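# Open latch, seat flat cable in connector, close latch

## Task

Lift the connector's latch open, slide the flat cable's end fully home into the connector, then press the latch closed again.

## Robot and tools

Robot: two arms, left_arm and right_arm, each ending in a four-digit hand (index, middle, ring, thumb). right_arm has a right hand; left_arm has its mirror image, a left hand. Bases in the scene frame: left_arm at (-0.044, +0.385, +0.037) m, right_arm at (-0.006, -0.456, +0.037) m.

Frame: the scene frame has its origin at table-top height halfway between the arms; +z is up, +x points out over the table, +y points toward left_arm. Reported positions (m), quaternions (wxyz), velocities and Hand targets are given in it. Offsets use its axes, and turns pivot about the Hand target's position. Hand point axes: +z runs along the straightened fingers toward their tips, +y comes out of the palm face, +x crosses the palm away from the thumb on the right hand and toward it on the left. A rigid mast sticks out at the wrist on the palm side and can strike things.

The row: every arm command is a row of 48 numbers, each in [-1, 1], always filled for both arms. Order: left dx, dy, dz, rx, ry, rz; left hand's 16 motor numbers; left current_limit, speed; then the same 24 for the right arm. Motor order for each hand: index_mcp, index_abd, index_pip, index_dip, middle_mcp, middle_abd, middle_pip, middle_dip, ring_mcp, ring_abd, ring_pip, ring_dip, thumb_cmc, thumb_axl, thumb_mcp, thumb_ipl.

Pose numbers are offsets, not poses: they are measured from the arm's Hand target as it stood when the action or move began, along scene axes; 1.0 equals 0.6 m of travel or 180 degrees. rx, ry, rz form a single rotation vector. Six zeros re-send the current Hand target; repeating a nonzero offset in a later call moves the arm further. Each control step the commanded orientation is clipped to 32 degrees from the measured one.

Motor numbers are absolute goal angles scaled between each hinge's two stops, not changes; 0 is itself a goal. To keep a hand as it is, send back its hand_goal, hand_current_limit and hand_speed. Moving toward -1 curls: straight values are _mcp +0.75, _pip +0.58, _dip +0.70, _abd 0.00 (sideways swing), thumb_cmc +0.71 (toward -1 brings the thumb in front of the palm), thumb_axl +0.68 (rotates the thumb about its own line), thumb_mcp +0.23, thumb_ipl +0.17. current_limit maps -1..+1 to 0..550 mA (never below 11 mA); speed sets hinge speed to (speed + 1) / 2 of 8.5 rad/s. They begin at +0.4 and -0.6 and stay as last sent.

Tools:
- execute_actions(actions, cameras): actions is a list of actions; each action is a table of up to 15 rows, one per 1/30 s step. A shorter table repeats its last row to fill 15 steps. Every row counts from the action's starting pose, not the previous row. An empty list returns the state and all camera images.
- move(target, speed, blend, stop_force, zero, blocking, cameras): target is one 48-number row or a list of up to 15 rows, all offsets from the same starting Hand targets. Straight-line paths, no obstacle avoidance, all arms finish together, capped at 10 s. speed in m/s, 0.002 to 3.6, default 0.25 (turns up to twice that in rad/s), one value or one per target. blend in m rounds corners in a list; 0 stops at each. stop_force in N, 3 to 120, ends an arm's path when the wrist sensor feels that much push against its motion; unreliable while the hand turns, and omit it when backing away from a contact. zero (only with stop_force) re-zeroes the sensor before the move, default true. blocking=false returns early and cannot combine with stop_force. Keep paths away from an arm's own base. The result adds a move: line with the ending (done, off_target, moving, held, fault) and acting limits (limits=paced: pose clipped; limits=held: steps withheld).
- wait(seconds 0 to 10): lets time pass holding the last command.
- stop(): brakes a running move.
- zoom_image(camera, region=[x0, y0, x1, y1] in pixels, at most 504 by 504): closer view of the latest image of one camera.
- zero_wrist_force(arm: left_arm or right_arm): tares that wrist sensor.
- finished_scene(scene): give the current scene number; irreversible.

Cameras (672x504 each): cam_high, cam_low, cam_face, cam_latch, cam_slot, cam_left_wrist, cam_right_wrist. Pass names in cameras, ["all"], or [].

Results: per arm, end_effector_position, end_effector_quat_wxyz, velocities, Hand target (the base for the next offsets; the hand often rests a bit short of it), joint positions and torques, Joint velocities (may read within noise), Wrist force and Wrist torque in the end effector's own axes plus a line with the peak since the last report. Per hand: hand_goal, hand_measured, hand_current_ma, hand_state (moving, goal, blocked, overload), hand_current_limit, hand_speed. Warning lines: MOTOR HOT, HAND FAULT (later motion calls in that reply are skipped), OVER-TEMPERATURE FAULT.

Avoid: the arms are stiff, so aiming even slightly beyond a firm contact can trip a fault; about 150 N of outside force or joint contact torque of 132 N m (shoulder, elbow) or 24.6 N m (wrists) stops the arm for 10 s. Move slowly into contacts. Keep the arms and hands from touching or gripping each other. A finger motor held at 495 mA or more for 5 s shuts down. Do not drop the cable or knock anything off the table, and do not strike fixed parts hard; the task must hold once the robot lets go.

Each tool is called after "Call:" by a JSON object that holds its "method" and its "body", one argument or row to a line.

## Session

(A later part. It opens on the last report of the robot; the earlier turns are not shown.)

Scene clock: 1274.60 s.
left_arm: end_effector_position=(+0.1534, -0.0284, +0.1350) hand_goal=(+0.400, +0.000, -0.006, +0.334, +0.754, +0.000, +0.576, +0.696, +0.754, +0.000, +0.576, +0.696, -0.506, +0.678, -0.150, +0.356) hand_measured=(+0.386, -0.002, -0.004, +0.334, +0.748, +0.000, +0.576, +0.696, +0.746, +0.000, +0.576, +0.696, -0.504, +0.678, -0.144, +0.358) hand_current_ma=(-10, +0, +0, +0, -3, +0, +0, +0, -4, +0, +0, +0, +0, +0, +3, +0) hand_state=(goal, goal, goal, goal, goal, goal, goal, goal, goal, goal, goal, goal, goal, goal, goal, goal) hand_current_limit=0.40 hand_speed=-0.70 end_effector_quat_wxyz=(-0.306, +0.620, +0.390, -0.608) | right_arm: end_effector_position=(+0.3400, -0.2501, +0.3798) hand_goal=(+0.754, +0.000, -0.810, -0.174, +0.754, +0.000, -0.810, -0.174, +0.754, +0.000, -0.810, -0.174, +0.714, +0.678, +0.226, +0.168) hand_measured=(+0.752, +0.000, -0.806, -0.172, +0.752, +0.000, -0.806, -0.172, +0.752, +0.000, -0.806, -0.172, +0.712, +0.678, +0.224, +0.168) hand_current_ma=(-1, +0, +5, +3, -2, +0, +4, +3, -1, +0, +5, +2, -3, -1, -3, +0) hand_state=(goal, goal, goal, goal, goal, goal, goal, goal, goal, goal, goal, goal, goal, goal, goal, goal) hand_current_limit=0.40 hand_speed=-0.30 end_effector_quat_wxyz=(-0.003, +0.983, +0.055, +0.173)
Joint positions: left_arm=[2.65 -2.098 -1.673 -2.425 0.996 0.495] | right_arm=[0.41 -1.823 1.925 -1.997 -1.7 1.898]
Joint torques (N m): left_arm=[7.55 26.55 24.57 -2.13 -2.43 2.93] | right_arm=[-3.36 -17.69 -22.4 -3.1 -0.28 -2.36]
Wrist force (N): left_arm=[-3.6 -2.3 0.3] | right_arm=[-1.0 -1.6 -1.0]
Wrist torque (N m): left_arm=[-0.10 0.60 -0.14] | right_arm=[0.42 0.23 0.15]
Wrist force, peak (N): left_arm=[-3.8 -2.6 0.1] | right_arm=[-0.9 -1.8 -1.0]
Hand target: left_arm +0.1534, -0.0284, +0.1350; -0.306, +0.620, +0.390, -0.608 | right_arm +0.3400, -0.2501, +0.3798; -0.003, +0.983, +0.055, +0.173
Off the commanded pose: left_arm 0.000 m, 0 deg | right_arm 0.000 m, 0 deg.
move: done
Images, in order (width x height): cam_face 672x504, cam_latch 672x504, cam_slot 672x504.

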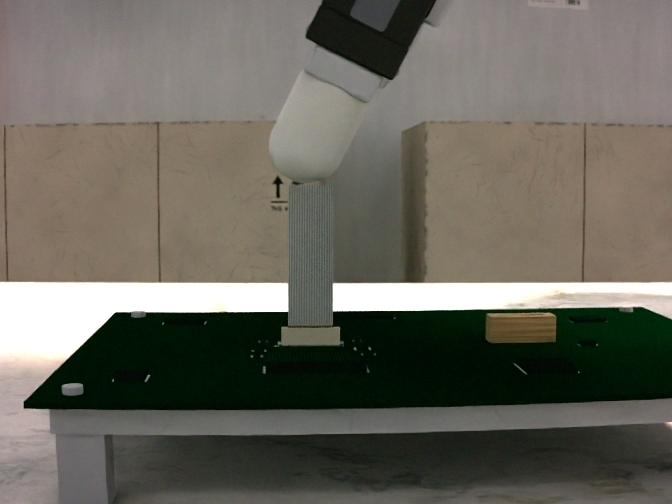

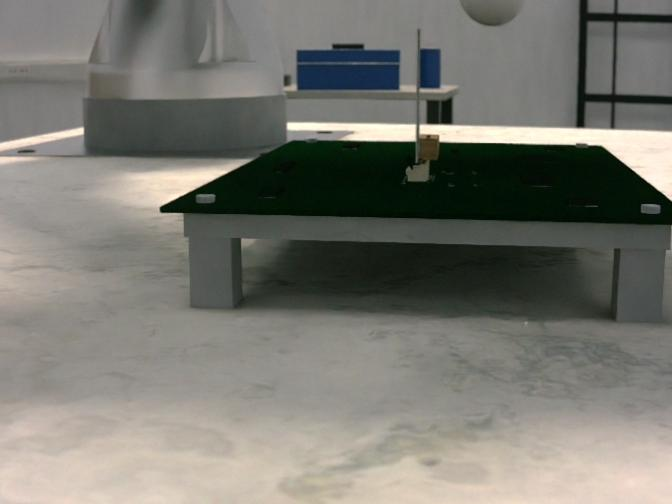

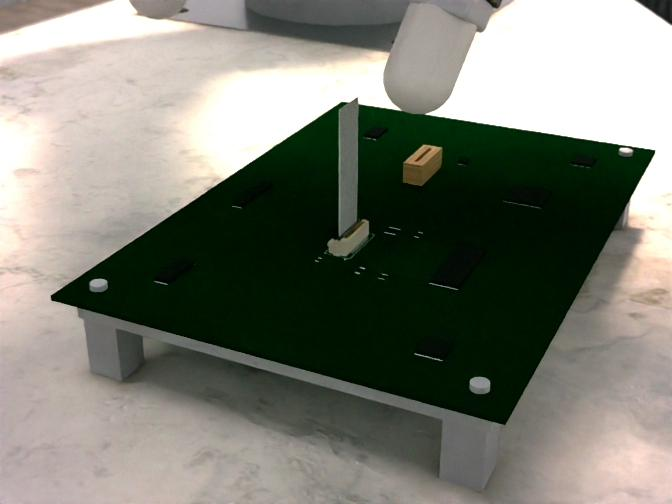

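Call:
{"method": "move", "body": {
  "target": [
    [0,0.002,-0.067,0,0,0,0.4,0,-0.007,0.333,0.754,0,0.576,0.696,0.754,0,0.576,0.696,-0.506,0.677,-0.15,0.356,0.4,-0.7,0,0,0,0,0,0,0.754,0,-0.81,-0.174,0.754,0,-0.81,-0.174,0.754,0,-0.81,-0.174,0.714,0.678,0.226,0.168,0.4,-0.3],
    [-0.018,0.002,-0.067,0,0,0,0.4,0,-0.007,0.333,0.754,0,0.576,0.696,0.754,0,0.576,0.696,-0.506,0.677,-0.15,0.356,0.4,-0.7,0,0,0,0,0,0,0.754,0,-0.81,-0.174,0.754,0,-0.81,-0.174,0.754,0,-0.81,-0.174,0.714,0.678,0.226,0.168,0.4,-0.3]
  ],
  "speed": 0.05,
  "cameras": ["cam_face","cam_latch","cam_slot"]
}}

Call:
{"method": "zoom_image", "body": {
  "camera": "cam_latch",
  "region": [390, 90, 490, 190]
}}

Scene clock: 1286.73 s.
left_arm: end_effector_position=(+0.1427, -0.0272, +0.0948) hand_goal=(+0.400, +0.000, -0.006, +0.334, +0.754, +0.000, +0.576, +0.696, +0.754, +0.000, +0.576, +0.696, -0.506, +0.678, -0.150, +0.356) hand_measured=(+0.386, -0.002, -0.004, +0.334, +0.748, +0.000, +0.576, +0.696, +0.746, +0.000, +0.576, +0.696, -0.504, +0.678, -0.146, +0.358) hand_current_ma=(-10, +0, +0, +0, -3, +0, +0, +0, -4, +0, +0, +0, +0, +0, +3, +0) hand_state=(goal, goal, goal, goal, goal, goal, goal, goal, goal, goal, goal, goal, goal, goal, goal, goal) hand_current_limit=0.40 hand_speed=-0.70 end_effector_quat_wxyz=(-0.306, +0.620, +0.390, -0.608) | right_arm: end_effector_position=(+0.3400, -0.2501, +0.3798) hand_goal=(+0.754, +0.000, -0.810, -0.174, +0.754, +0.000, -0.810, -0.174, +0.754, +0.000, -0.810, -0.174, +0.714, +0.678, +0.226, +0.168) hand_measured=(+0.752, +0.000, -0.806, -0.172, +0.752, +0.000, -0.806, -0.172, +0.752, +0.000, -0.806, -0.172, +0.712, +0.678, +0.224, +0.168) hand_current_ma=(-1, +0, +5, +3, -2, +0, +4, +3, -1, +0, +5, +2, -3, -1, -3, +0) hand_state=(goal, goal, goal, goal, goal, goal, goal, goal, goal, goal, goal, goal, goal, goal, goal, goal) hand_current_limit=0.40 hand_speed=-0.30 end_effector_quat_wxyz=(-0.003, +0.983, +0.055, +0.173)
Joint positions: left_arm=[2.642 -2.141 -1.73 -2.324 0.988 0.494] | right_arm=[0.41 -1.823 1.925 -1.997 -1.7 1.898]
Joint torques (N m): left_arm=[-5.38 47.48 8.73 0.21 -2.51 -2.61] | right_arm=[-3.38 -17.72 -22.6 -3.11 -0.39 -2.3]
Wrist force (N): left_arm=[-3.9 -2.3 0.3] | right_arm=[-0.8 -1.6 -0.9]
Wrist torque (N m): left_arm=[-0.10 0.64 -0.09] | right_arm=[0.42 0.21 0.17]
Wrist force, peak (N): left_arm=[-3.8 -2.9 0.0] | right_arm=[-0.9 -1.8 -1.3]
Hand target: left_arm +0.1426, -0.0272, +0.0948; -0.306, +0.620, +0.390, -0.608 | right_arm +0.3400, -0.2501, +0.3798; -0.003, +0.983, +0.055, +0.173
Off the commanded pose: left_arm 0.000 m, 0 deg | right_arm 0.000 m, 0 deg.
move: done
Images, in order (width x height): cam_face 672x504, cam_latch 672x504, cam_slot 672x504.

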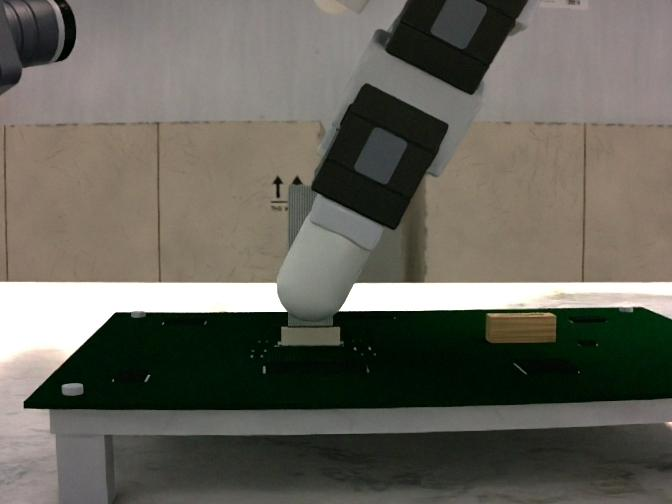

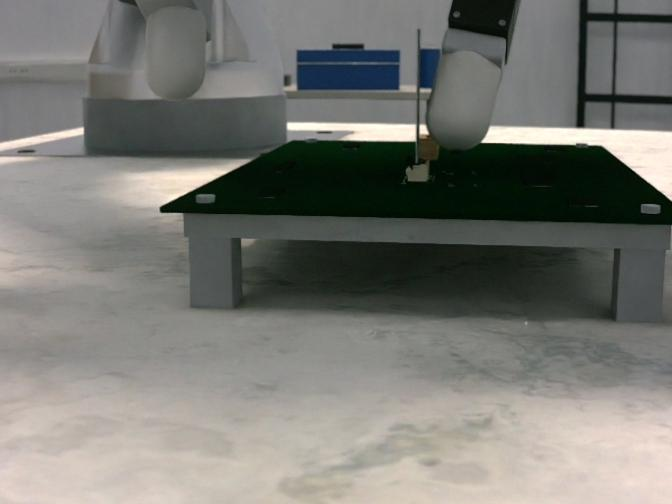

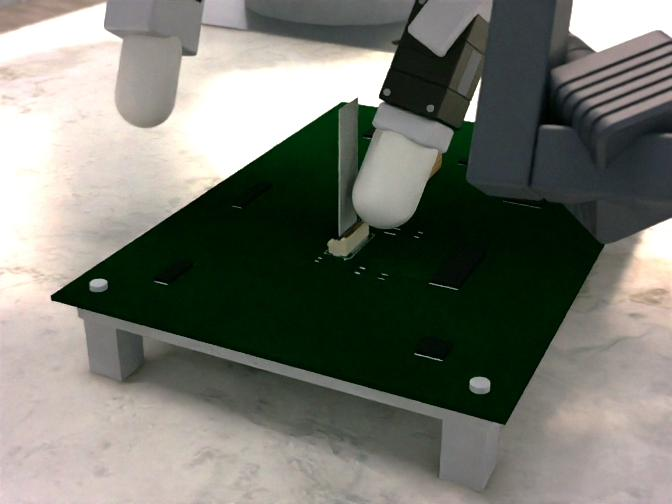

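Scaled by 5.040 from the camera's 672x504 image, which has a finer 960x720 frame.

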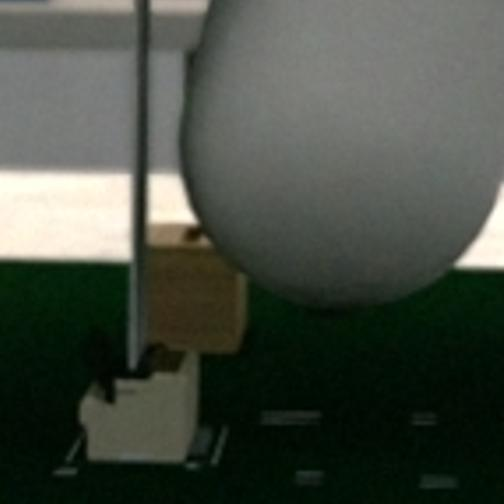

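Call:
{"method": "move", "body": {
  "target": [
    [0,0,-0.0022,0,0,0,0.4,0,-0.007,0.333,0.754,0,0.576,0.696,0.754,0,0.576,0.696,-0.506,0.677,-0.15,0.356,0.4,-0.7,0,0,0,0,0,0,0.754,0,-0.81,-0.174,0.754,0,-0.81,-0.174,0.754,0,-0.81,-0.174,0.714,0.678,0.226,0.168,0.4,-0.3],
    [-0.0133,0,-0.0022,0,0,0,0.4,0,-0.007,0.333,0.754,0,0.576,0.696,0.754,0,0.576,0.696,-0.506,0.677,-0.15,0.356,0.4,-0.7,0,0,0,0,0,0,0.754,0,-0.81,-0.174,0.754,0,-0.81,-0.174,0.754,0,-0.81,-0.174,0.714,0.678,0.226,0.168,0.4,-0.3]
  ],
  "speed": 0.02,
  "cameras": ["cam_face","cam_latch","cam_slot"]
}}

Call:
{"method": "zoom_image", "body": {
  "camera": "cam_latch",
  "region": [370, 90, 470, 190]
}}

Call:
{"method": "zoom_image", "body": {
  "camera": "cam_slot",
  "region": [310, 190, 390, 270]
}}

Scene clock: 1301.00 s.
left_arm: end_effector_position=(+0.1347, -0.0272, +0.0935) hand_goal=(+0.400, +0.000, -0.006, +0.334, +0.754, +0.000, +0.576, +0.696, +0.754, +0.000, +0.576, +0.696, -0.506, +0.678, -0.150, +0.356) hand_measured=(+0.386, -0.002, -0.004, +0.334, +0.748, +0.000, +0.576, +0.696, +0.746, +0.000, +0.576, +0.696, -0.504, +0.678, -0.140, +0.360) hand_current_ma=(-10, +0, +0, +0, -3, +0, +0, +0, -4, +0, +0, +0, +0, +0, +9, +3) hand_state=(goal, goal, goal, goal, goal, goal, goal, goal, goal, goal, goal, goal, goal, goal, goal, goal) hand_current_limit=0.40 hand_speed=-0.70 end_effector_quat_wxyz=(-0.306, +0.620, +0.390, -0.608) | right_arm: end_effector_position=(+0.3400, -0.2501, +0.3798) hand_goal=(+0.754, +0.000, -0.810, -0.174, +0.754, +0.000, -0.810, -0.174, +0.754, +0.000, -0.810, -0.174, +0.714, +0.678, +0.226, +0.168) hand_measured=(+0.752, +0.000, -0.806, -0.172, +0.752, +0.000, -0.806, -0.172, +0.752, +0.000, -0.806, -0.172, +0.712, +0.678, +0.224, +0.168) hand_current_ma=(-1, +0, +5, +3, -2, +0, +4, +3, -1, +0, +5, +2, -3, -1, -3, +0) hand_state=(goal, goal, goal, goal, goal, goal, goal, goal, goal, goal, goal, goal, goal, goal, goal, goal) hand_current_limit=0.40 hand_speed=-0.30 end_effector_quat_wxyz=(-0.003, +0.983, +0.055, +0.173)
Joint positions: left_arm=[2.635 -2.133 -1.75 -2.312 0.981 0.493] | right_arm=[0.41 -1.823 1.925 -1.997 -1.7 1.898]
Joint torques (N m): left_arm=[-7.04 43.61 7.08 0.3 -2.86 -2.6] | right_arm=[-3.03 -16.83 -21.77 -2.95 -0.26 -2.48]
Wrist force (N): left_arm=[-3.9 -2.7 -0.7] | right_arm=[-0.8 -1.6 -1.0]
Wrist torque (N m): left_arm=[-0.19 0.67 -0.07] | right_arm=[0.43 0.22 0.16]
Wrist force, peak (N): left_arm=[-3.9 -2.7 -0.7] | right_arm=[-1.1 -1.9 -0.9]
Hand target: left_arm +0.1346, -0.0272, +0.0935; -0.306, +0.620, +0.390, -0.608 | right_arm +0.3400, -0.2501, +0.3798; -0.003, +0.983, +0.055, +0.173
Off the commanded pose: left_arm 0.000 m, 0 deg | right_arm 0.000 m, 0 deg.
move: done
Images, in order (width x height): cam_face 672x504, cam_latch 672x504, cam_slot 672x504.

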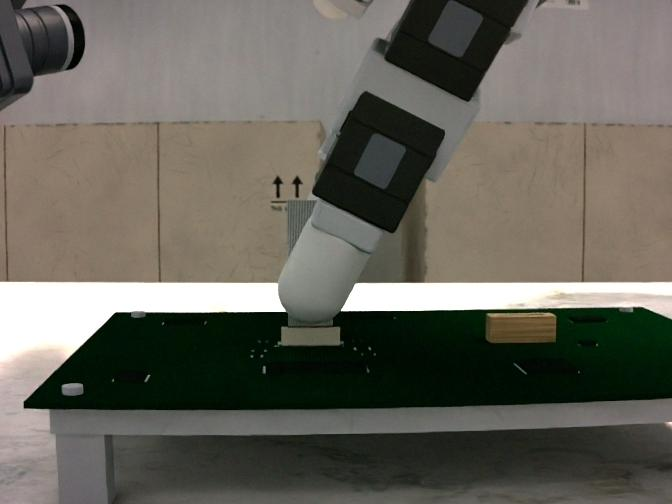

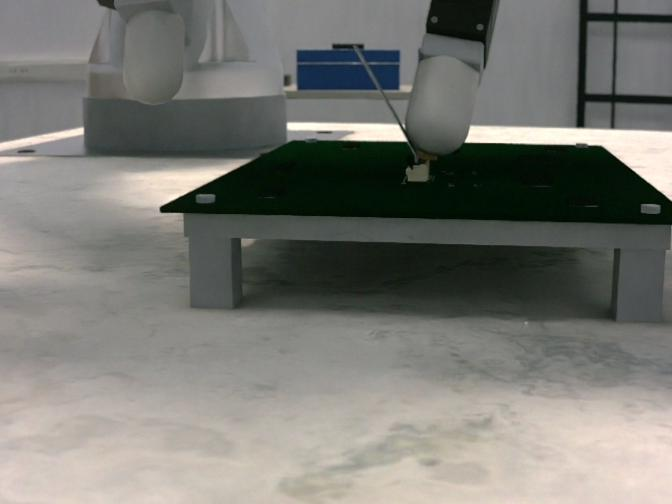

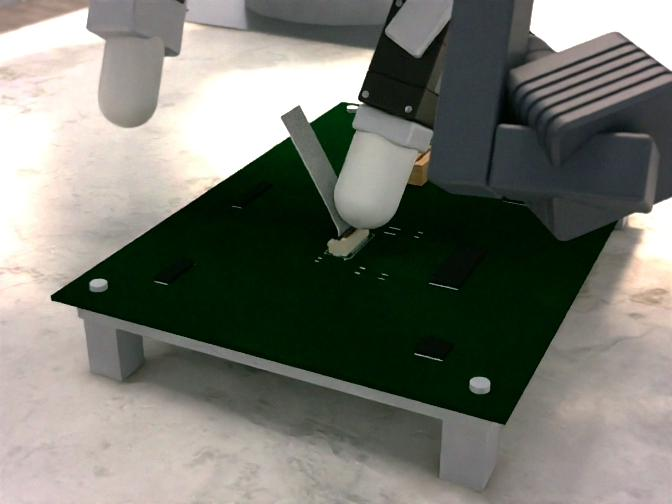

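Scaled by 5.040 from the camera's 672x504 image, which has a finer 960x720 frame.

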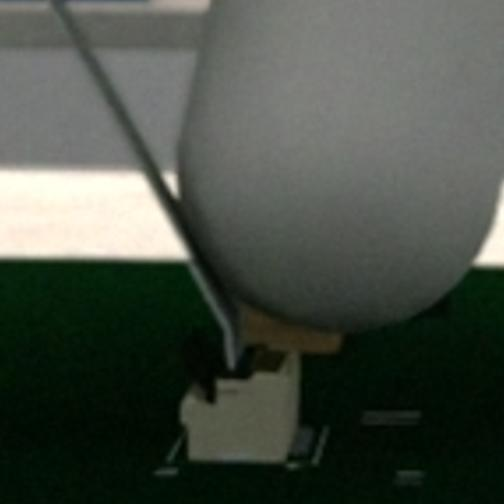

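Scaled by 6.300 from the camera's 672x504 image, which has a finer 960x720 frame.

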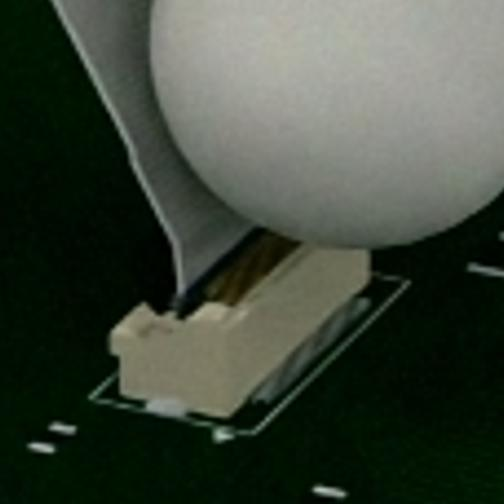

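Call:
{"method": "move", "body": {
  "target": [-0.0067,0,0,0,0,0,0.4,0,-0.007,0.333,0.754,0,0.576,0.696,0.754,0,0.576,0.696,-0.506,0.677,-0.15,0.356,0.4,-0.7,0,0,0,0,0,0,0.754,0,-0.81,-0.174,0.754,0,-0.81,-0.174,0.754,0,-0.81,-0.174,0.714,0.678,0.226,0.168,0.4,-0.3],
  "speed": 0.015,
  "cameras": ["cam_face","cam_latch","cam_slot"]
}}

Call:
{"method": "zoom_image", "body": {
  "camera": "cam_latch",
  "region": [370, 90, 470, 190]
}}

Call:
{"method": "zoom_image", "body": {
  "camera": "cam_slot",
  "region": [310, 190, 390, 270]
}}

Scene clock: 1310.77 s.
left_arm: end_effector_position=(+0.1307, -0.0272, +0.0935) hand_goal=(+0.400, +0.000, -0.006, +0.334, +0.754, +0.000, +0.576, +0.696, +0.754, +0.000, +0.576, +0.696, -0.506, +0.678, -0.150, +0.356) hand_measured=(+0.386, -0.002, -0.004, +0.334, +0.748, +0.000, +0.576, +0.696, +0.746, +0.000, +0.576, +0.696, -0.504, +0.678, -0.128, +0.370) hand_current_ma=(-10, +0, +0, +0, -3, +0, +0, +0, -4, +0, +0, +0, +0, +0, +29, +15) hand_state=(goal, goal, goal, goal, goal, goal, goal, goal, goal, goal, goal, goal, goal, goal, blocked, goal) hand_current_limit=0.40 hand_speed=-0.70 end_effector_quat_wxyz=(-0.306, +0.620, +0.390, -0.608) | right_arm: end_effector_position=(+0.3400, -0.2501, +0.3798) hand_goal=(+0.754, +0.000, -0.810, -0.174, +0.754, +0.000, -0.810, -0.174, +0.754, +0.000, -0.810, -0.174, +0.714, +0.678, +0.226, +0.168) hand_measured=(+0.752, +0.000, -0.806, -0.172, +0.752, +0.000, -0.806, -0.172, +0.752, +0.000, -0.806, -0.172, +0.712, +0.678, +0.224, +0.168) hand_current_ma=(-1, +0, +5, +3, -2, +0, +4, +3, -1, +0, +5, +2, -3, -1, -3, +0) hand_state=(goal, goal, goal, goal, goal, goal, goal, goal, goal, goal, goal, goal, goal, goal, goal, goal) hand_current_limit=0.40 hand_speed=-0.30 end_effector_quat_wxyz=(-0.003, +0.983, +0.055, +0.173)
Joint positions: left_arm=[2.632 -2.127 -1.76 -2.308 0.978 0.493] | right_arm=[0.41 -1.823 1.925 -1.997 -1.7 1.898]
Joint torques (N m): left_arm=[-8.09 41.73 4.49 0.06 -2.8 -2.28] | right_arm=[-3.25 -16.96 -22.76 -3.1 -0.17 -2.35]
Wrist force (N): left_arm=[-4.3 -7.1 -2.9] | right_arm=[-0.9 -1.6 -0.8]
Wrist torque (N m): left_arm=[-0.62 0.76 -0.12] | right_arm=[0.40 0.22 0.15]
Wrist force, peak (N): left_arm=[-4.3 -7.1 -2.9] | right_arm=[-1.2 -1.7 -1.0]
Hand target: left_arm +0.1306, -0.0272, +0.0935; -0.306, +0.620, +0.390, -0.608 | right_arm +0.3400, -0.2501, +0.3798; -0.003, +0.983, +0.055, +0.173
Off the commanded pose: left_arm 0.000 m, 0 deg | right_arm 0.000 m, 0 deg.
move: done
Images, in order (width x height): cam_face 672x504, cam_latch 672x504, cam_slot 672x504.

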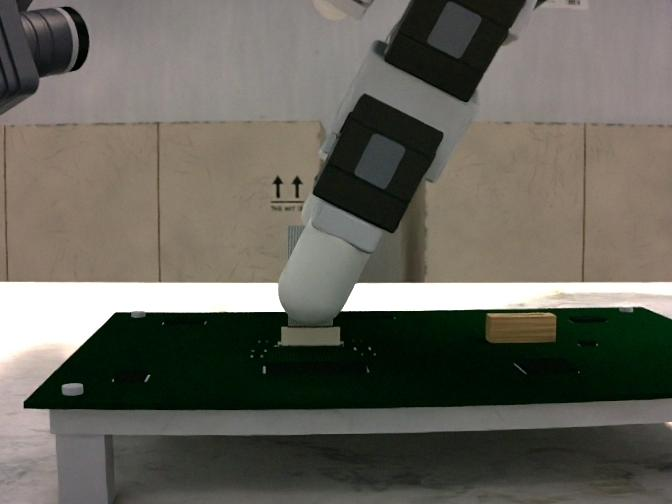

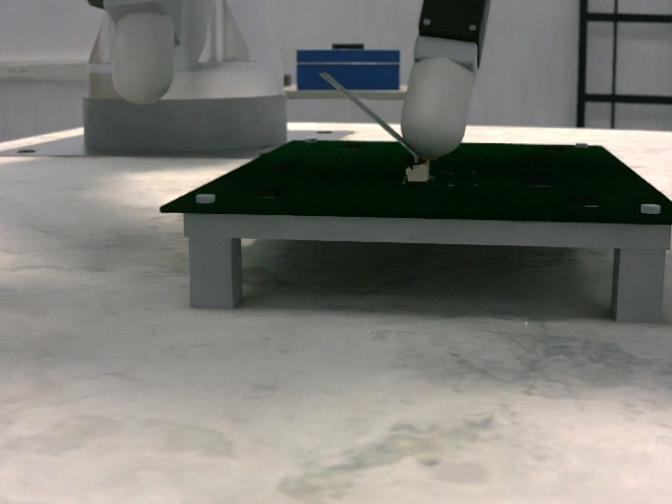

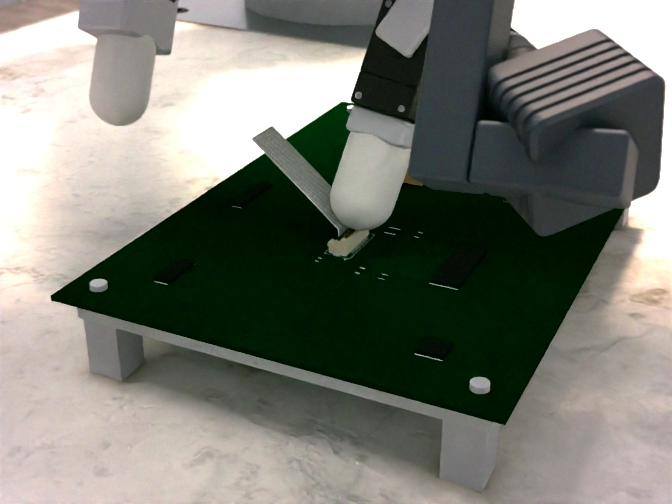

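Scaled by 5.040 from the camera's 672x504 image, which has a finer 960x720 frame.

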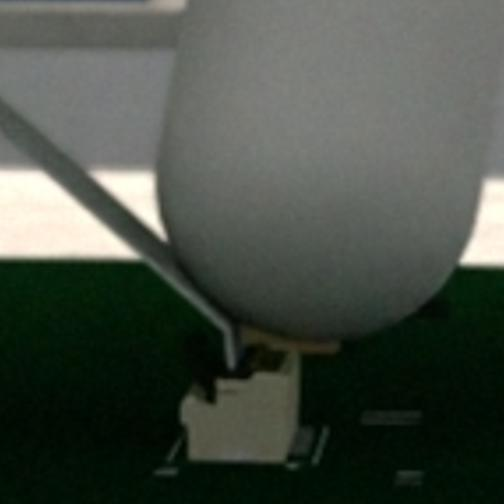

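Scaled by 6.300 from the camera's 672x504 image, which has a finer 960x720 frame.

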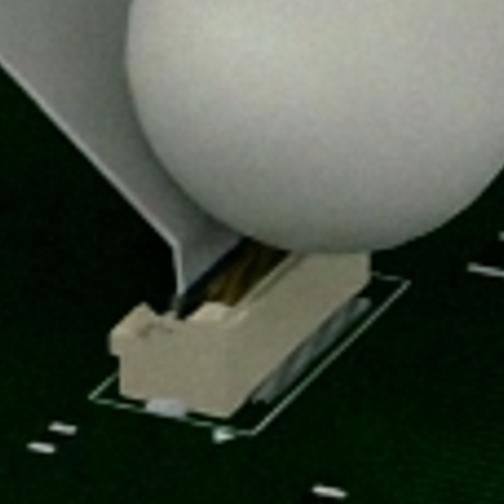

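Call:
{"method": "move", "body": {
  "target": [
    [0,0,0.003,0,0,0,0.4,0,-0.007,0.333,0.754,0,0.576,0.696,0.754,0,0.576,0.696,-0.506,0.677,-0.15,0.356,0.4,-0.7,0,0,0,0,0,0,0.754,0,-0.81,-0.174,0.754,0,-0.81,-0.174,0.754,0,-0.81,-0.174,0.714,0.678,0.226,0.168,0.4,-0.3],
    [-0.0067,0,0.003,0,0,0,0.4,0,-0.007,0.333,0.754,0,0.576,0.696,0.754,0,0.576,0.696,-0.506,0.677,-0.15,0.356,0.4,-0.7,0,0,0,0,0,0,0.754,0,-0.81,-0.174,0.754,0,-0.81,-0.174,0.754,0,-0.81,-0.174,0.714,0.678,0.226,0.168,0.4,-0.3]
  ],
  "speed": 0.015,
  "cameras": ["cam_face","cam_latch","cam_slot"]
}}

Call:
{"method": "zoom_image", "body": {
  "camera": "cam_latch",
  "region": [370, 90, 470, 190]
}}

Call:
{"method": "zoom_image", "body": {
  "camera": "cam_slot",
  "region": [310, 190, 390, 270]
}}

Scene clock: 1324.93 s.
left_arm: end_effector_position=(+0.1267, -0.0272, +0.0953) hand_goal=(+0.400, +0.000, -0.006, +0.334, +0.754, +0.000, +0.576, +0.696, +0.754, +0.000, +0.576, +0.696, -0.506, +0.678, -0.150, +0.356) hand_measured=(+0.386, -0.002, -0.004, +0.334, +0.748, +0.000, +0.576, +0.696, +0.746, +0.000, +0.576, +0.696, -0.506, +0.678, -0.120, +0.374) hand_current_ma=(-10, +0, +0, +0, -3, +0, +0, +0, -4, +0, +0, +0, +0, +0, +47, +21) hand_state=(goal, goal, goal, goal, goal, goal, goal, goal, goal, goal, goal, goal, goal, goal, blocked, goal) hand_current_limit=0.40 hand_speed=-0.70 end_effector_quat_wxyz=(-0.306, +0.620, +0.390, -0.608) | right_arm: end_effector_position=(+0.3400, -0.2501, +0.3798) hand_goal=(+0.754, +0.000, -0.810, -0.174, +0.754, +0.000, -0.810, -0.174, +0.754, +0.000, -0.810, -0.174, +0.714, +0.678, +0.226, +0.168) hand_measured=(+0.752, +0.000, -0.806, -0.172, +0.752, +0.000, -0.806, -0.172, +0.752, +0.000, -0.806, -0.172, +0.712, +0.678, +0.224, +0.168) hand_current_ma=(-1, +0, +5, +3, -2, +0, +4, +3, -1, +0, +5, +2, -3, -1, -3, +0) hand_state=(goal, goal, goal, goal, goal, goal, goal, goal, goal, goal, goal, goal, goal, goal, goal, goal) hand_current_limit=0.40 hand_speed=-0.30 end_effector_quat_wxyz=(-0.003, +0.983, +0.055, +0.173)
Joint positions: left_arm=[2.628 -2.119 -1.769 -2.307 0.974 0.493] | right_arm=[0.41 -1.823 1.925 -1.997 -1.7 1.898]
Joint torques (N m): left_arm=[-7.52 42.78 5.91 -0.13 -2.48 -2.37] | right_arm=[-3.09 -16.91 -23.16 -2.99 -0.15 -2.33]
Wrist force (N): left_arm=[-4.2 -4.6 -2.7] | right_arm=[-0.7 -1.6 -0.9]
Wrist torque (N m): left_arm=[-0.42 0.74 -0.07] | right_arm=[0.41 0.20 0.17]
Wrist force, peak (N): left_arm=[-4.6 -7.7 -3.5] | right_arm=[-0.9 -1.9 -1.0]
Hand target: left_arm +0.1266, -0.0272, +0.0953; -0.306, +0.620, +0.390, -0.608 | right_arm +0.3400, -0.2501, +0.3798; -0.003, +0.983, +0.055, +0.173
Off the commanded pose: left_arm 0.000 m, 0 deg | right_arm 0.000 m, 0 deg.
move: done
Images, in order (width x height): cam_face 672x504, cam_latch 672x504, cam_slot 672x504.

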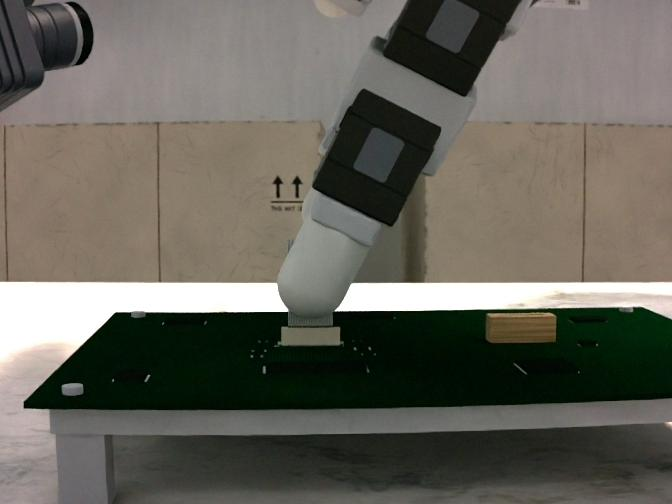

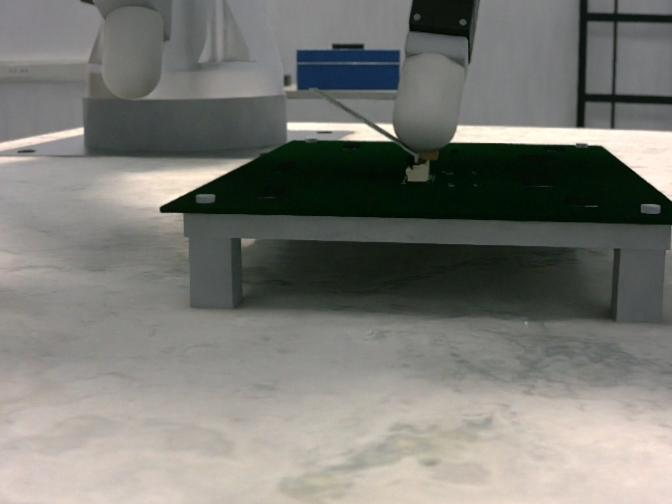

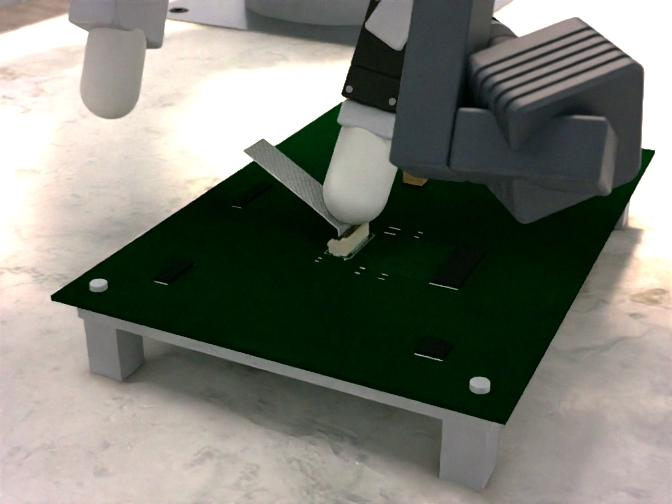

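Scaled by 5.040 from the camera's 672x504 image, which has a finer 960x720 frame.

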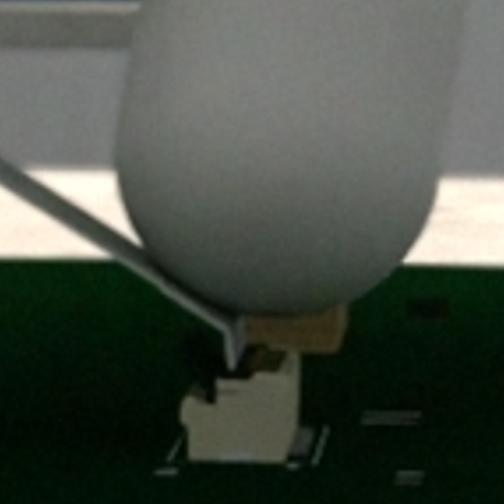

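Scaled by 6.300 from the camera's 672x504 image, which has a finer 960x720 frame.

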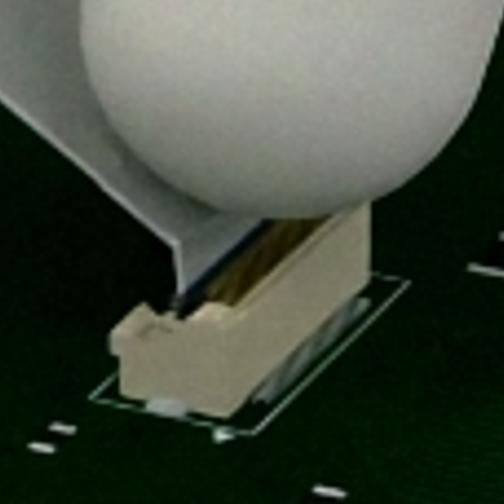

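Call:
{"method": "move", "body": {
  "target": [-0.0067,0,0,0,0,0,0.4,0,-0.007,0.333,0.754,0,0.576,0.696,0.754,0,0.576,0.696,-0.506,0.677,-0.15,0.356,0.4,-0.7,0,0,0,0,0,0,0.754,0,-0.81,-0.174,0.754,0,-0.81,-0.174,0.754,0,-0.81,-0.174,0.714,0.678,0.226,0.168,0.4,-0.3],
  "speed": 0.015,
  "cameras": ["cam_face","cam_latch","cam_slot"]
}}

Call:
{"method": "zoom_image", "body": {
  "camera": "cam_latch",
  "region": [360, 90, 460, 190]
}}

Call:
{"method": "zoom_image", "body": {
  "camera": "cam_slot",
  "region": [310, 190, 390, 270]
}}

Scene clock: 1335.13 s.
left_arm: end_effector_position=(+0.1227, -0.0272, +0.0953) hand_goal=(+0.400, +0.000, -0.006, +0.334, +0.754, +0.000, +0.576, +0.696, +0.754, +0.000, +0.576, +0.696, -0.506, +0.678, -0.150, +0.356) hand_measured=(+0.386, -0.002, -0.004, +0.334, +0.748, +0.000, +0.576, +0.696, +0.746, +0.000, +0.576, +0.696, -0.506, +0.678, -0.108, +0.386) hand_current_ma=(-10, +0, +0, +0, -3, +0, +0, +0, -4, +0, +0, +0, +0, +0, +82, +54) hand_state=(goal, goal, goal, goal, goal, goal, goal, goal, goal, goal, goal, goal, goal, goal, blocked, blocked) hand_current_limit=0.40 hand_speed=-0.70 end_effector_quat_wxyz=(-0.306, +0.620, +0.390, -0.608) | right_arm: end_effector_position=(+0.3400, -0.2501, +0.3798) hand_goal=(+0.754, +0.000, -0.810, -0.174, +0.754, +0.000, -0.810, -0.174, +0.754, +0.000, -0.810, -0.174, +0.714, +0.678, +0.226, +0.168) hand_measured=(+0.752, +0.000, -0.806, -0.172, +0.752, +0.000, -0.806, -0.172, +0.752, +0.000, -0.806, -0.172, +0.712, +0.678, +0.224, +0.168) hand_current_ma=(-1, +0, +5, +3, -2, +0, +4, +3, -1, +0, +5, +2, -3, -1, -3, +0) hand_state=(goal, goal, goal, goal, goal, goal, goal, goal, goal, goal, goal, goal, goal, goal, goal, goal) hand_current_limit=0.40 hand_speed=-0.30 end_effector_quat_wxyz=(-0.003, +0.983, +0.055, +0.173)
Joint positions: left_arm=[2.624 -2.113 -1.778 -2.303 0.97 0.492] | right_arm=[0.41 -1.823 1.925 -1.997 -1.7 1.898]
Joint torques (N m): left_arm=[-8.53 40.96 4.86 0 -2.8 -2.32] | right_arm=[-3.68 -16.77 -22.2 -2.94 -0.08 -2.36]
Wrist force (N): left_arm=[-4.8 -11.7 -5.4] | right_arm=[-1.1 -1.6 -0.9]
Wrist torque (N m): left_arm=[-1.11 0.84 -0.14] | right_arm=[0.42 0.24 0.14]
Wrist force, peak (N): left_arm=[-5.1 -11.7 -5.3] | right_arm=[-1.0 -1.9 -1.0]
Hand target: left_arm +0.1226, -0.0272, +0.0953; -0.306, +0.620, +0.390, -0.608 | right_arm +0.3400, -0.2501, +0.3798; -0.003, +0.983, +0.055, +0.173
Off the commanded pose: left_arm 0.000 m, 0 deg | right_arm 0.000 m, 0 deg.
move: done
Images, in order (width x height): cam_face 672x504, cam_latch 672x504, cam_slot 672x504.

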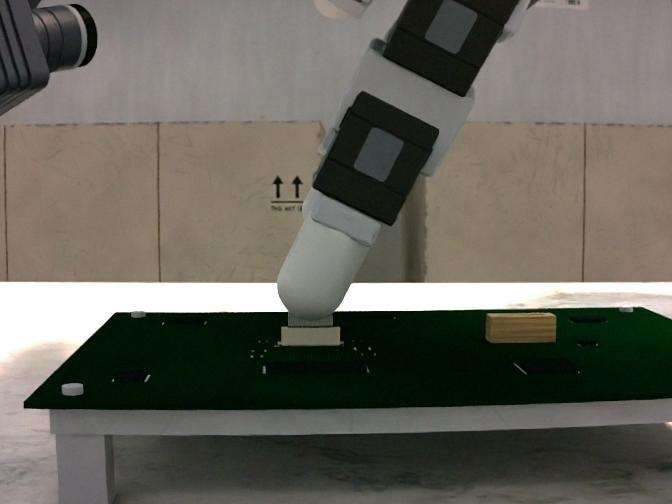

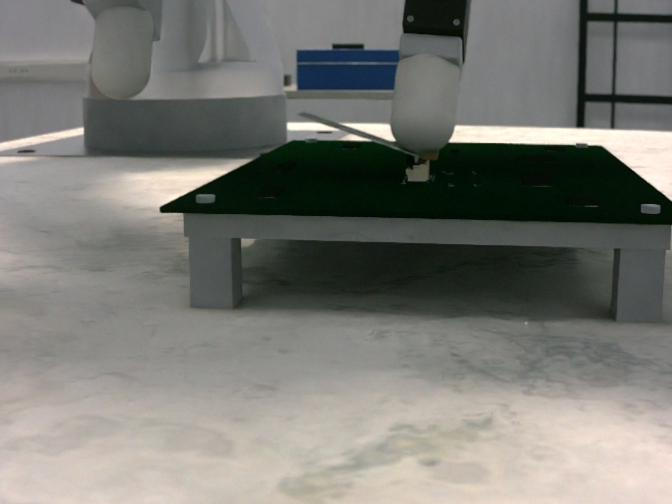

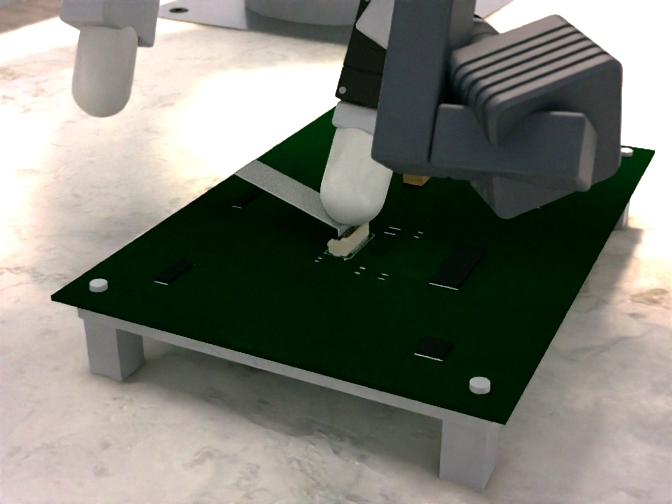

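Scaled by 5.040 from the camera's 672x504 image, which has a finer 960x720 frame.

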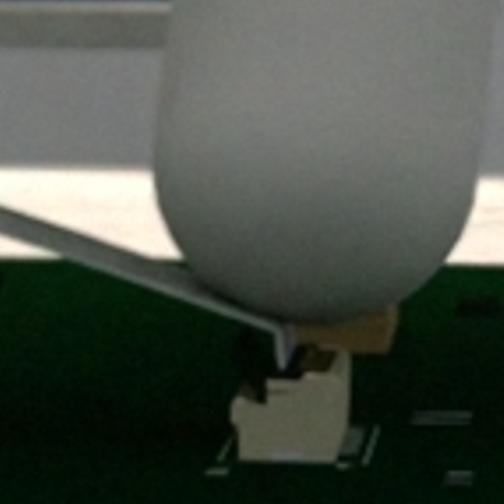

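Scaled by 6.300 from the camera's 672x504 image, which has a finer 960x720 frame.

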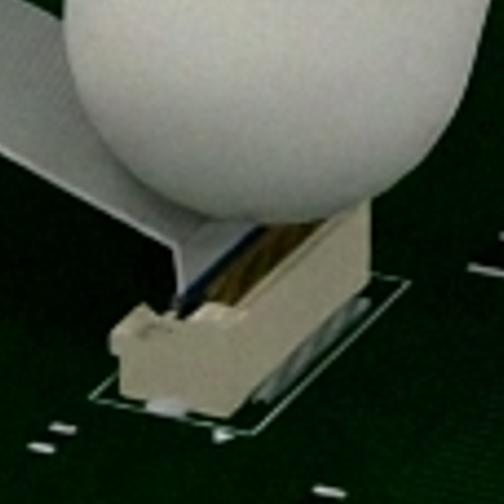

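Call:
{"method": "move", "body": {
  "target": [
    [0,0,0.003,0,0,0,0.4,0,-0.007,0.333,0.754,0,0.576,0.696,0.754,0,0.576,0.696,-0.506,0.677,-0.15,0.356,0.4,-0.7,0,0,0,0,0,0,0.754,0,-0.81,-0.174,0.754,0,-0.81,-0.174,0.754,0,-0.81,-0.174,0.714,0.678,0.226,0.168,0.4,-0.3],
    [-0.009,0,0.003,0,0,0,0.4,0,-0.007,0.333,0.754,0,0.576,0.696,0.754,0,0.576,0.696,-0.506,0.677,-0.15,0.356,0.4,-0.7,0,0,0,0,0,0,0.754,0,-0.81,-0.174,0.754,0,-0.81,-0.174,0.754,0,-0.81,-0.174,0.714,0.678,0.226,0.168,0.4,-0.3]
  ],
  "speed": 0.015,
  "cameras": ["cam_face","cam_latch","cam_slot"]
}}

Call:
{"method": "zoom_image", "body": {
  "camera": "cam_latch",
  "region": [360, 90, 460, 190]
}}

Call:
{"method": "zoom_image", "body": {
  "camera": "cam_slot",
  "region": [310, 190, 390, 270]
}}

Scene clock: 1344.57 s.
left_arm: end_effector_position=(+0.1172, -0.0272, +0.0971) hand_goal=(+0.400, +0.000, -0.006, +0.334, +0.754, +0.000, +0.576, +0.696, +0.754, +0.000, +0.576, +0.696, -0.506, +0.678, -0.150, +0.356) hand_measured=(+0.386, -0.002, -0.004, +0.334, +0.748, +0.000, +0.576, +0.696, +0.746, +0.000, +0.576, +0.696, -0.512, +0.678, -0.136, +0.366) hand_current_ma=(-10, +0, +0, +0, -3, +0, +0, +0, -4, +0, +0, +0, -3, +0, +15, +8) hand_state=(goal, goal, goal, goal, goal, goal, goal, goal, goal, goal, goal, goal, goal, goal, goal, goal) hand_current_limit=0.40 hand_speed=-0.70 end_effector_quat_wxyz=(-0.306, +0.620, +0.390, -0.608) | right_arm: end_effector_position=(+0.3400, -0.2501, +0.3798) hand_goal=(+0.754, +0.000, -0.810, -0.174, +0.754, +0.000, -0.810, -0.174, +0.754, +0.000, -0.810, -0.174, +0.714, +0.678, +0.226, +0.168) hand_measured=(+0.752, +0.000, -0.806, -0.172, +0.752, +0.000, -0.806, -0.172, +0.752, +0.000, -0.806, -0.172, +0.712, +0.678, +0.224, +0.168) hand_current_ma=(-1, +0, +5, +3, -2, +0, +4, +3, -1, +0, +5, +2, -3, -1, -3, +0) hand_state=(goal, goal, goal, goal, goal, goal, goal, goal, goal, goal, goal, goal, goal, goal, goal, goal) hand_current_limit=0.40 hand_speed=-0.30 end_effector_quat_wxyz=(-0.003, +0.983, +0.055, +0.173)
Joint positions: left_arm=[2.619 -2.103 -1.79 -2.301 0.965 0.492] | right_arm=[0.41 -1.823 1.925 -1.997 -1.7 1.898]
Joint torques (N m): left_arm=[-6.46 43.88 6.06 0.36 -2.52 -2.62] | right_arm=[-3.59 -17.36 -22.14 -2.94 -0.16 -2.21]
Wrist force (N): left_arm=[-4.4 -3.4 -0.5] | right_arm=[-0.9 -1.8 -0.7]
Wrist torque (N m): left_arm=[-0.20 0.67 -0.04] | right_arm=[0.37 0.22 0.15]
Wrist force, peak (N): left_arm=[-4.7 -11.9 -5.8] | right_arm=[-1.0 -1.7 -1.2]
Hand target: left_arm +0.1172, -0.0272, +0.0971; -0.306, +0.620, +0.390, -0.608 | right_arm +0.3400, -0.2501, +0.3798; -0.003, +0.983, +0.055, +0.173
Off the commanded pose: left_arm 0.000 m, 0 deg | right_arm 0.000 m, 0 deg.
move: done
Images, in order (width x height): cam_face 672x504, cam_latch 672x504, cam_slot 672x504.

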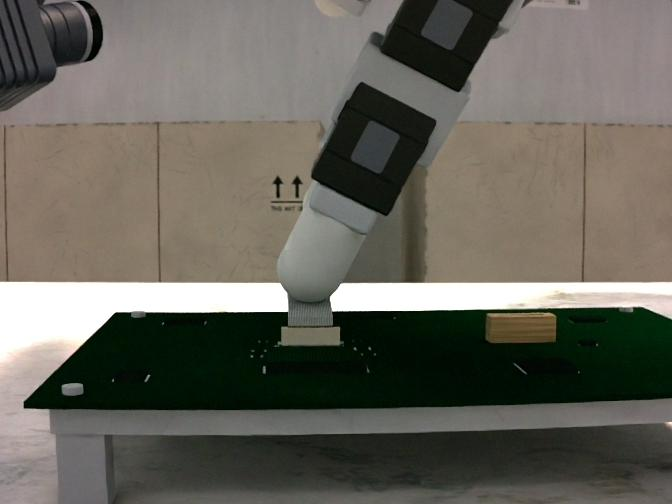

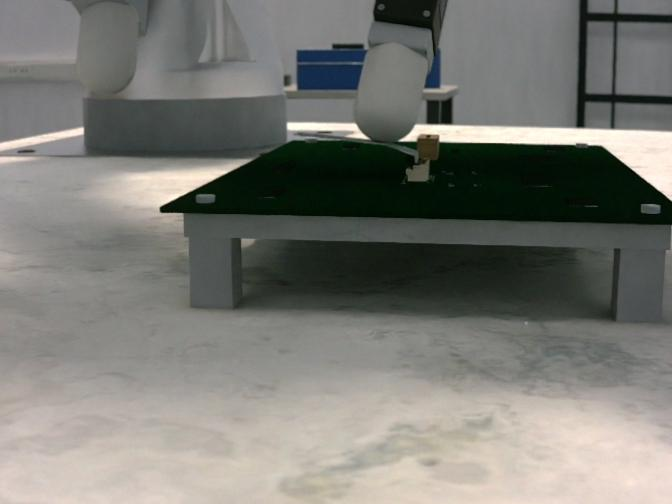

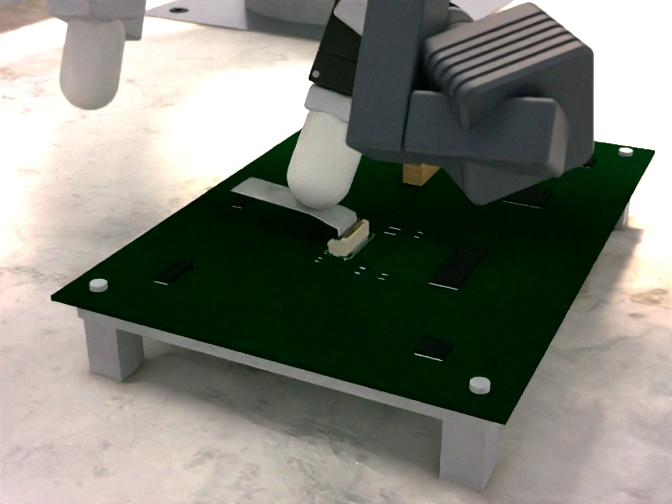

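Scaled by 5.040 from the camera's 672x504 image, which has a finer 960x720 frame.

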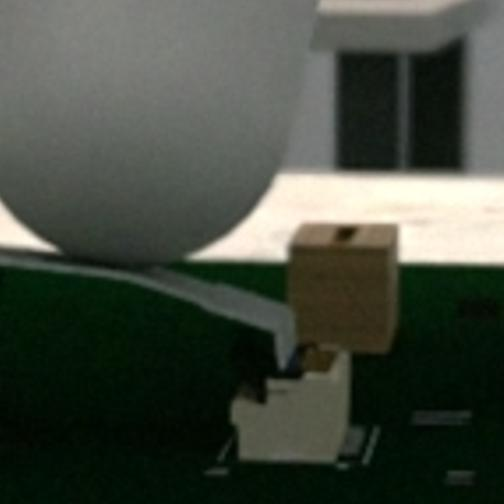

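Scaled by 6.300 from the camera's 672x504 image, which has a finer 960x720 frame.

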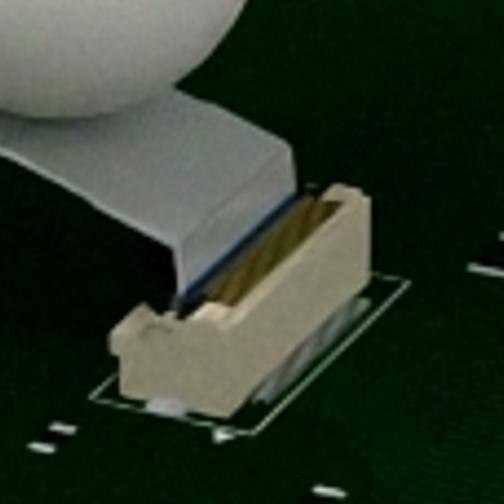

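Call:
{"method": "move", "body": {
  "target": [
    [0,0,0.063,0,0,0,0.4,0,-0.007,0.333,0.754,0,0.576,0.696,0.754,0,0.576,0.696,-0.506,0.677,-0.15,0.356,0.4,-0.7,0,0,0,0,0,0,0.754,0,-0.81,-0.174,0.754,0,-0.81,-0.174,0.754,0,-0.81,-0.174,0.714,0.678,0.226,0.168,0.4,-0.3]
  ],
  "speed": 0.05,
  "cameras": ["cam_face","cam_latch","cam_slot"]
}}

Call:
{"method": "zoom_image", "body": {
  "camera": "cam_latch",
  "region": [380, 130, 440, 190]
}}

Call:
{"method": "zoom_image", "body": {
  "camera": "cam_slot",
  "region": [310, 190, 390, 270]
}}

Call:
{"method": "zoom_image", "body": {
  "camera": "cam_face",
  "region": [280, 300, 345, 355]
}}

Scene clock: 1422.67 s.
left_arm: end_effector_position=(+0.1172, -0.0272, +0.0971) hand_goal=(+0.400, +0.000, -0.006, +0.334, +0.754, +0.000, +0.576, +0.696, +0.754, +0.000, +0.576, +0.696, -0.506, +0.678, -0.150, +0.356) hand_measured=(+0.386, -0.002, -0.004, +0.334, +0.748, +0.000, +0.576, +0.696, +0.746, +0.000, +0.576, +0.696, -0.512, +0.678, -0.136, +0.366) hand_current_ma=(-10, +0, +0, +0, -3, +0, +0, +0, -4, +0, +0, +0, -3, +0, +13, +8) hand_state=(goal, goal, goal, goal, goal, goal, goal, goal, goal, goal, goal, goal, goal, goal, goal, goal) hand_current_limit=0.40 hand_speed=-0.70 end_effector_quat_wxyz=(-0.306, +0.620, +0.390, -0.608) | right_arm: end_effector_position=(+0.3400, -0.2501, +0.3798) hand_goal=(+0.754, +0.000, -0.810, -0.174, +0.754, +0.000, -0.810, -0.174, +0.754, +0.000, -0.810, -0.174, +0.714, +0.678, +0.226, +0.168) hand_measured=(+0.752, +0.000, -0.806, -0.172, +0.752, +0.000, -0.806, -0.172, +0.752, +0.000, -0.806, -0.172, +0.712, +0.678, +0.224, +0.168) hand_current_ma=(-1, +0, +5, +3, -2, +0, +4, +3, -1, +0, +5, +2, -3, -1, -3, +0) hand_state=(goal, goal, goal, goal, goal, goal, goal, goal, goal, goal, goal, goal, goal, goal, goal, goal) hand_current_limit=0.40 hand_speed=-0.30 end_effector_quat_wxyz=(-0.003, +0.983, +0.055, +0.173)
Joint positions: left_arm=[2.619 -2.103 -1.79 -2.301 0.965 0.492] | right_arm=[0.41 -1.823 1.925 -1.997 -1.7 1.898]
Joint torques (N m): left_arm=[0.21 35.29 14.69 -1.44 -0.14 0.19] | right_arm=[1.5 -10.64 -24.21 -2.63 -0.4 -0.16]
Wrist force (N): left_arm=[-4.4 -3.3 -0.3] | right_arm=[-0.8 -1.6 -0.7]
Wrist torque (N m): left_arm=[-0.20 0.68 -0.04] | right_arm=[0.41 0.21 0.16]
Wrist force, peak (N): left_arm=[-4.5 -3.6 -0.5] | right_arm=[-1.2 -1.8 -1.0]
Hand target: left_arm +0.1172, -0.0272, +0.0971; -0.306, +0.620, +0.390, -0.608 | right_arm +0.3400, -0.2501, +0.3798; -0.003, +0.983, +0.055, +0.173
NO CONTROL: the link to the robot was lost, through no command of yours. It is back now. This result shows no pictures. Nothing of this call ran. You have no control until a person gives it back. Your reply's later calls are not run. To wait, call execute_actions with no actions. The wait itself costs no score and uses none of the scene's actions. Where a move or wait says "fault", it means the lost link, not a fault of the arm.
move: fault

Scaled by 8.400 from the camera's 672x504 image, which has a finer 960x720 frame.
This view is cut from an older image: the scene may have changed since it was taken.

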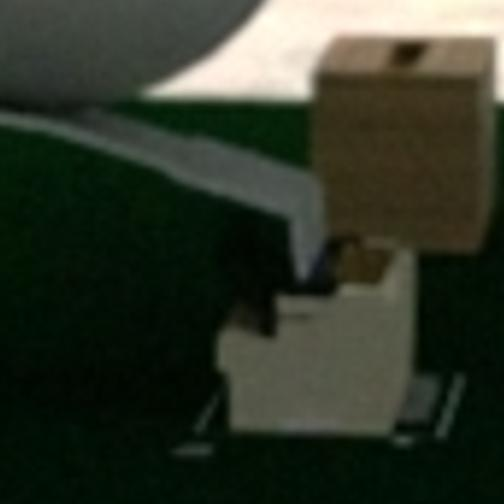

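Scaled by 6.300 from the camera's 672x504 image, which has a finer 960x720 frame.
This view is cut from an older image: the scene may have changed since it was taken.

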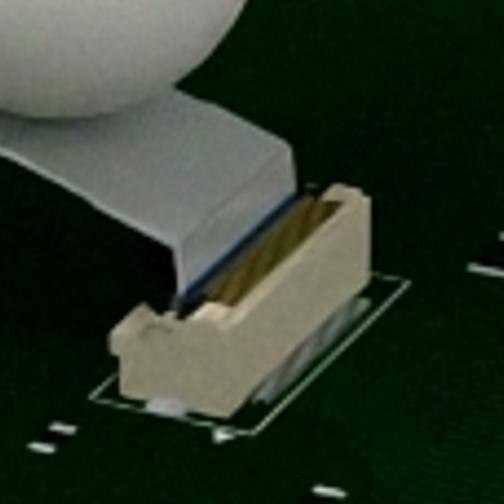

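Scaled by 7.754.
This view is cut from an older image: the scene may have changed since it was taken.

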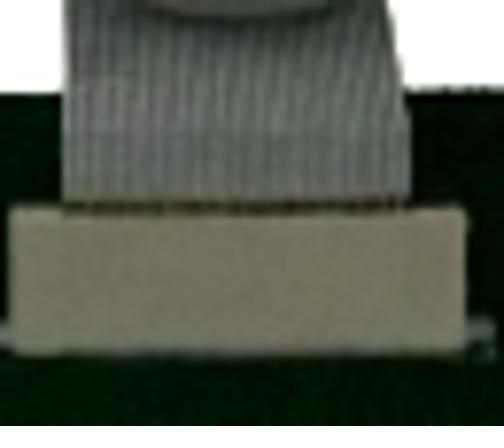

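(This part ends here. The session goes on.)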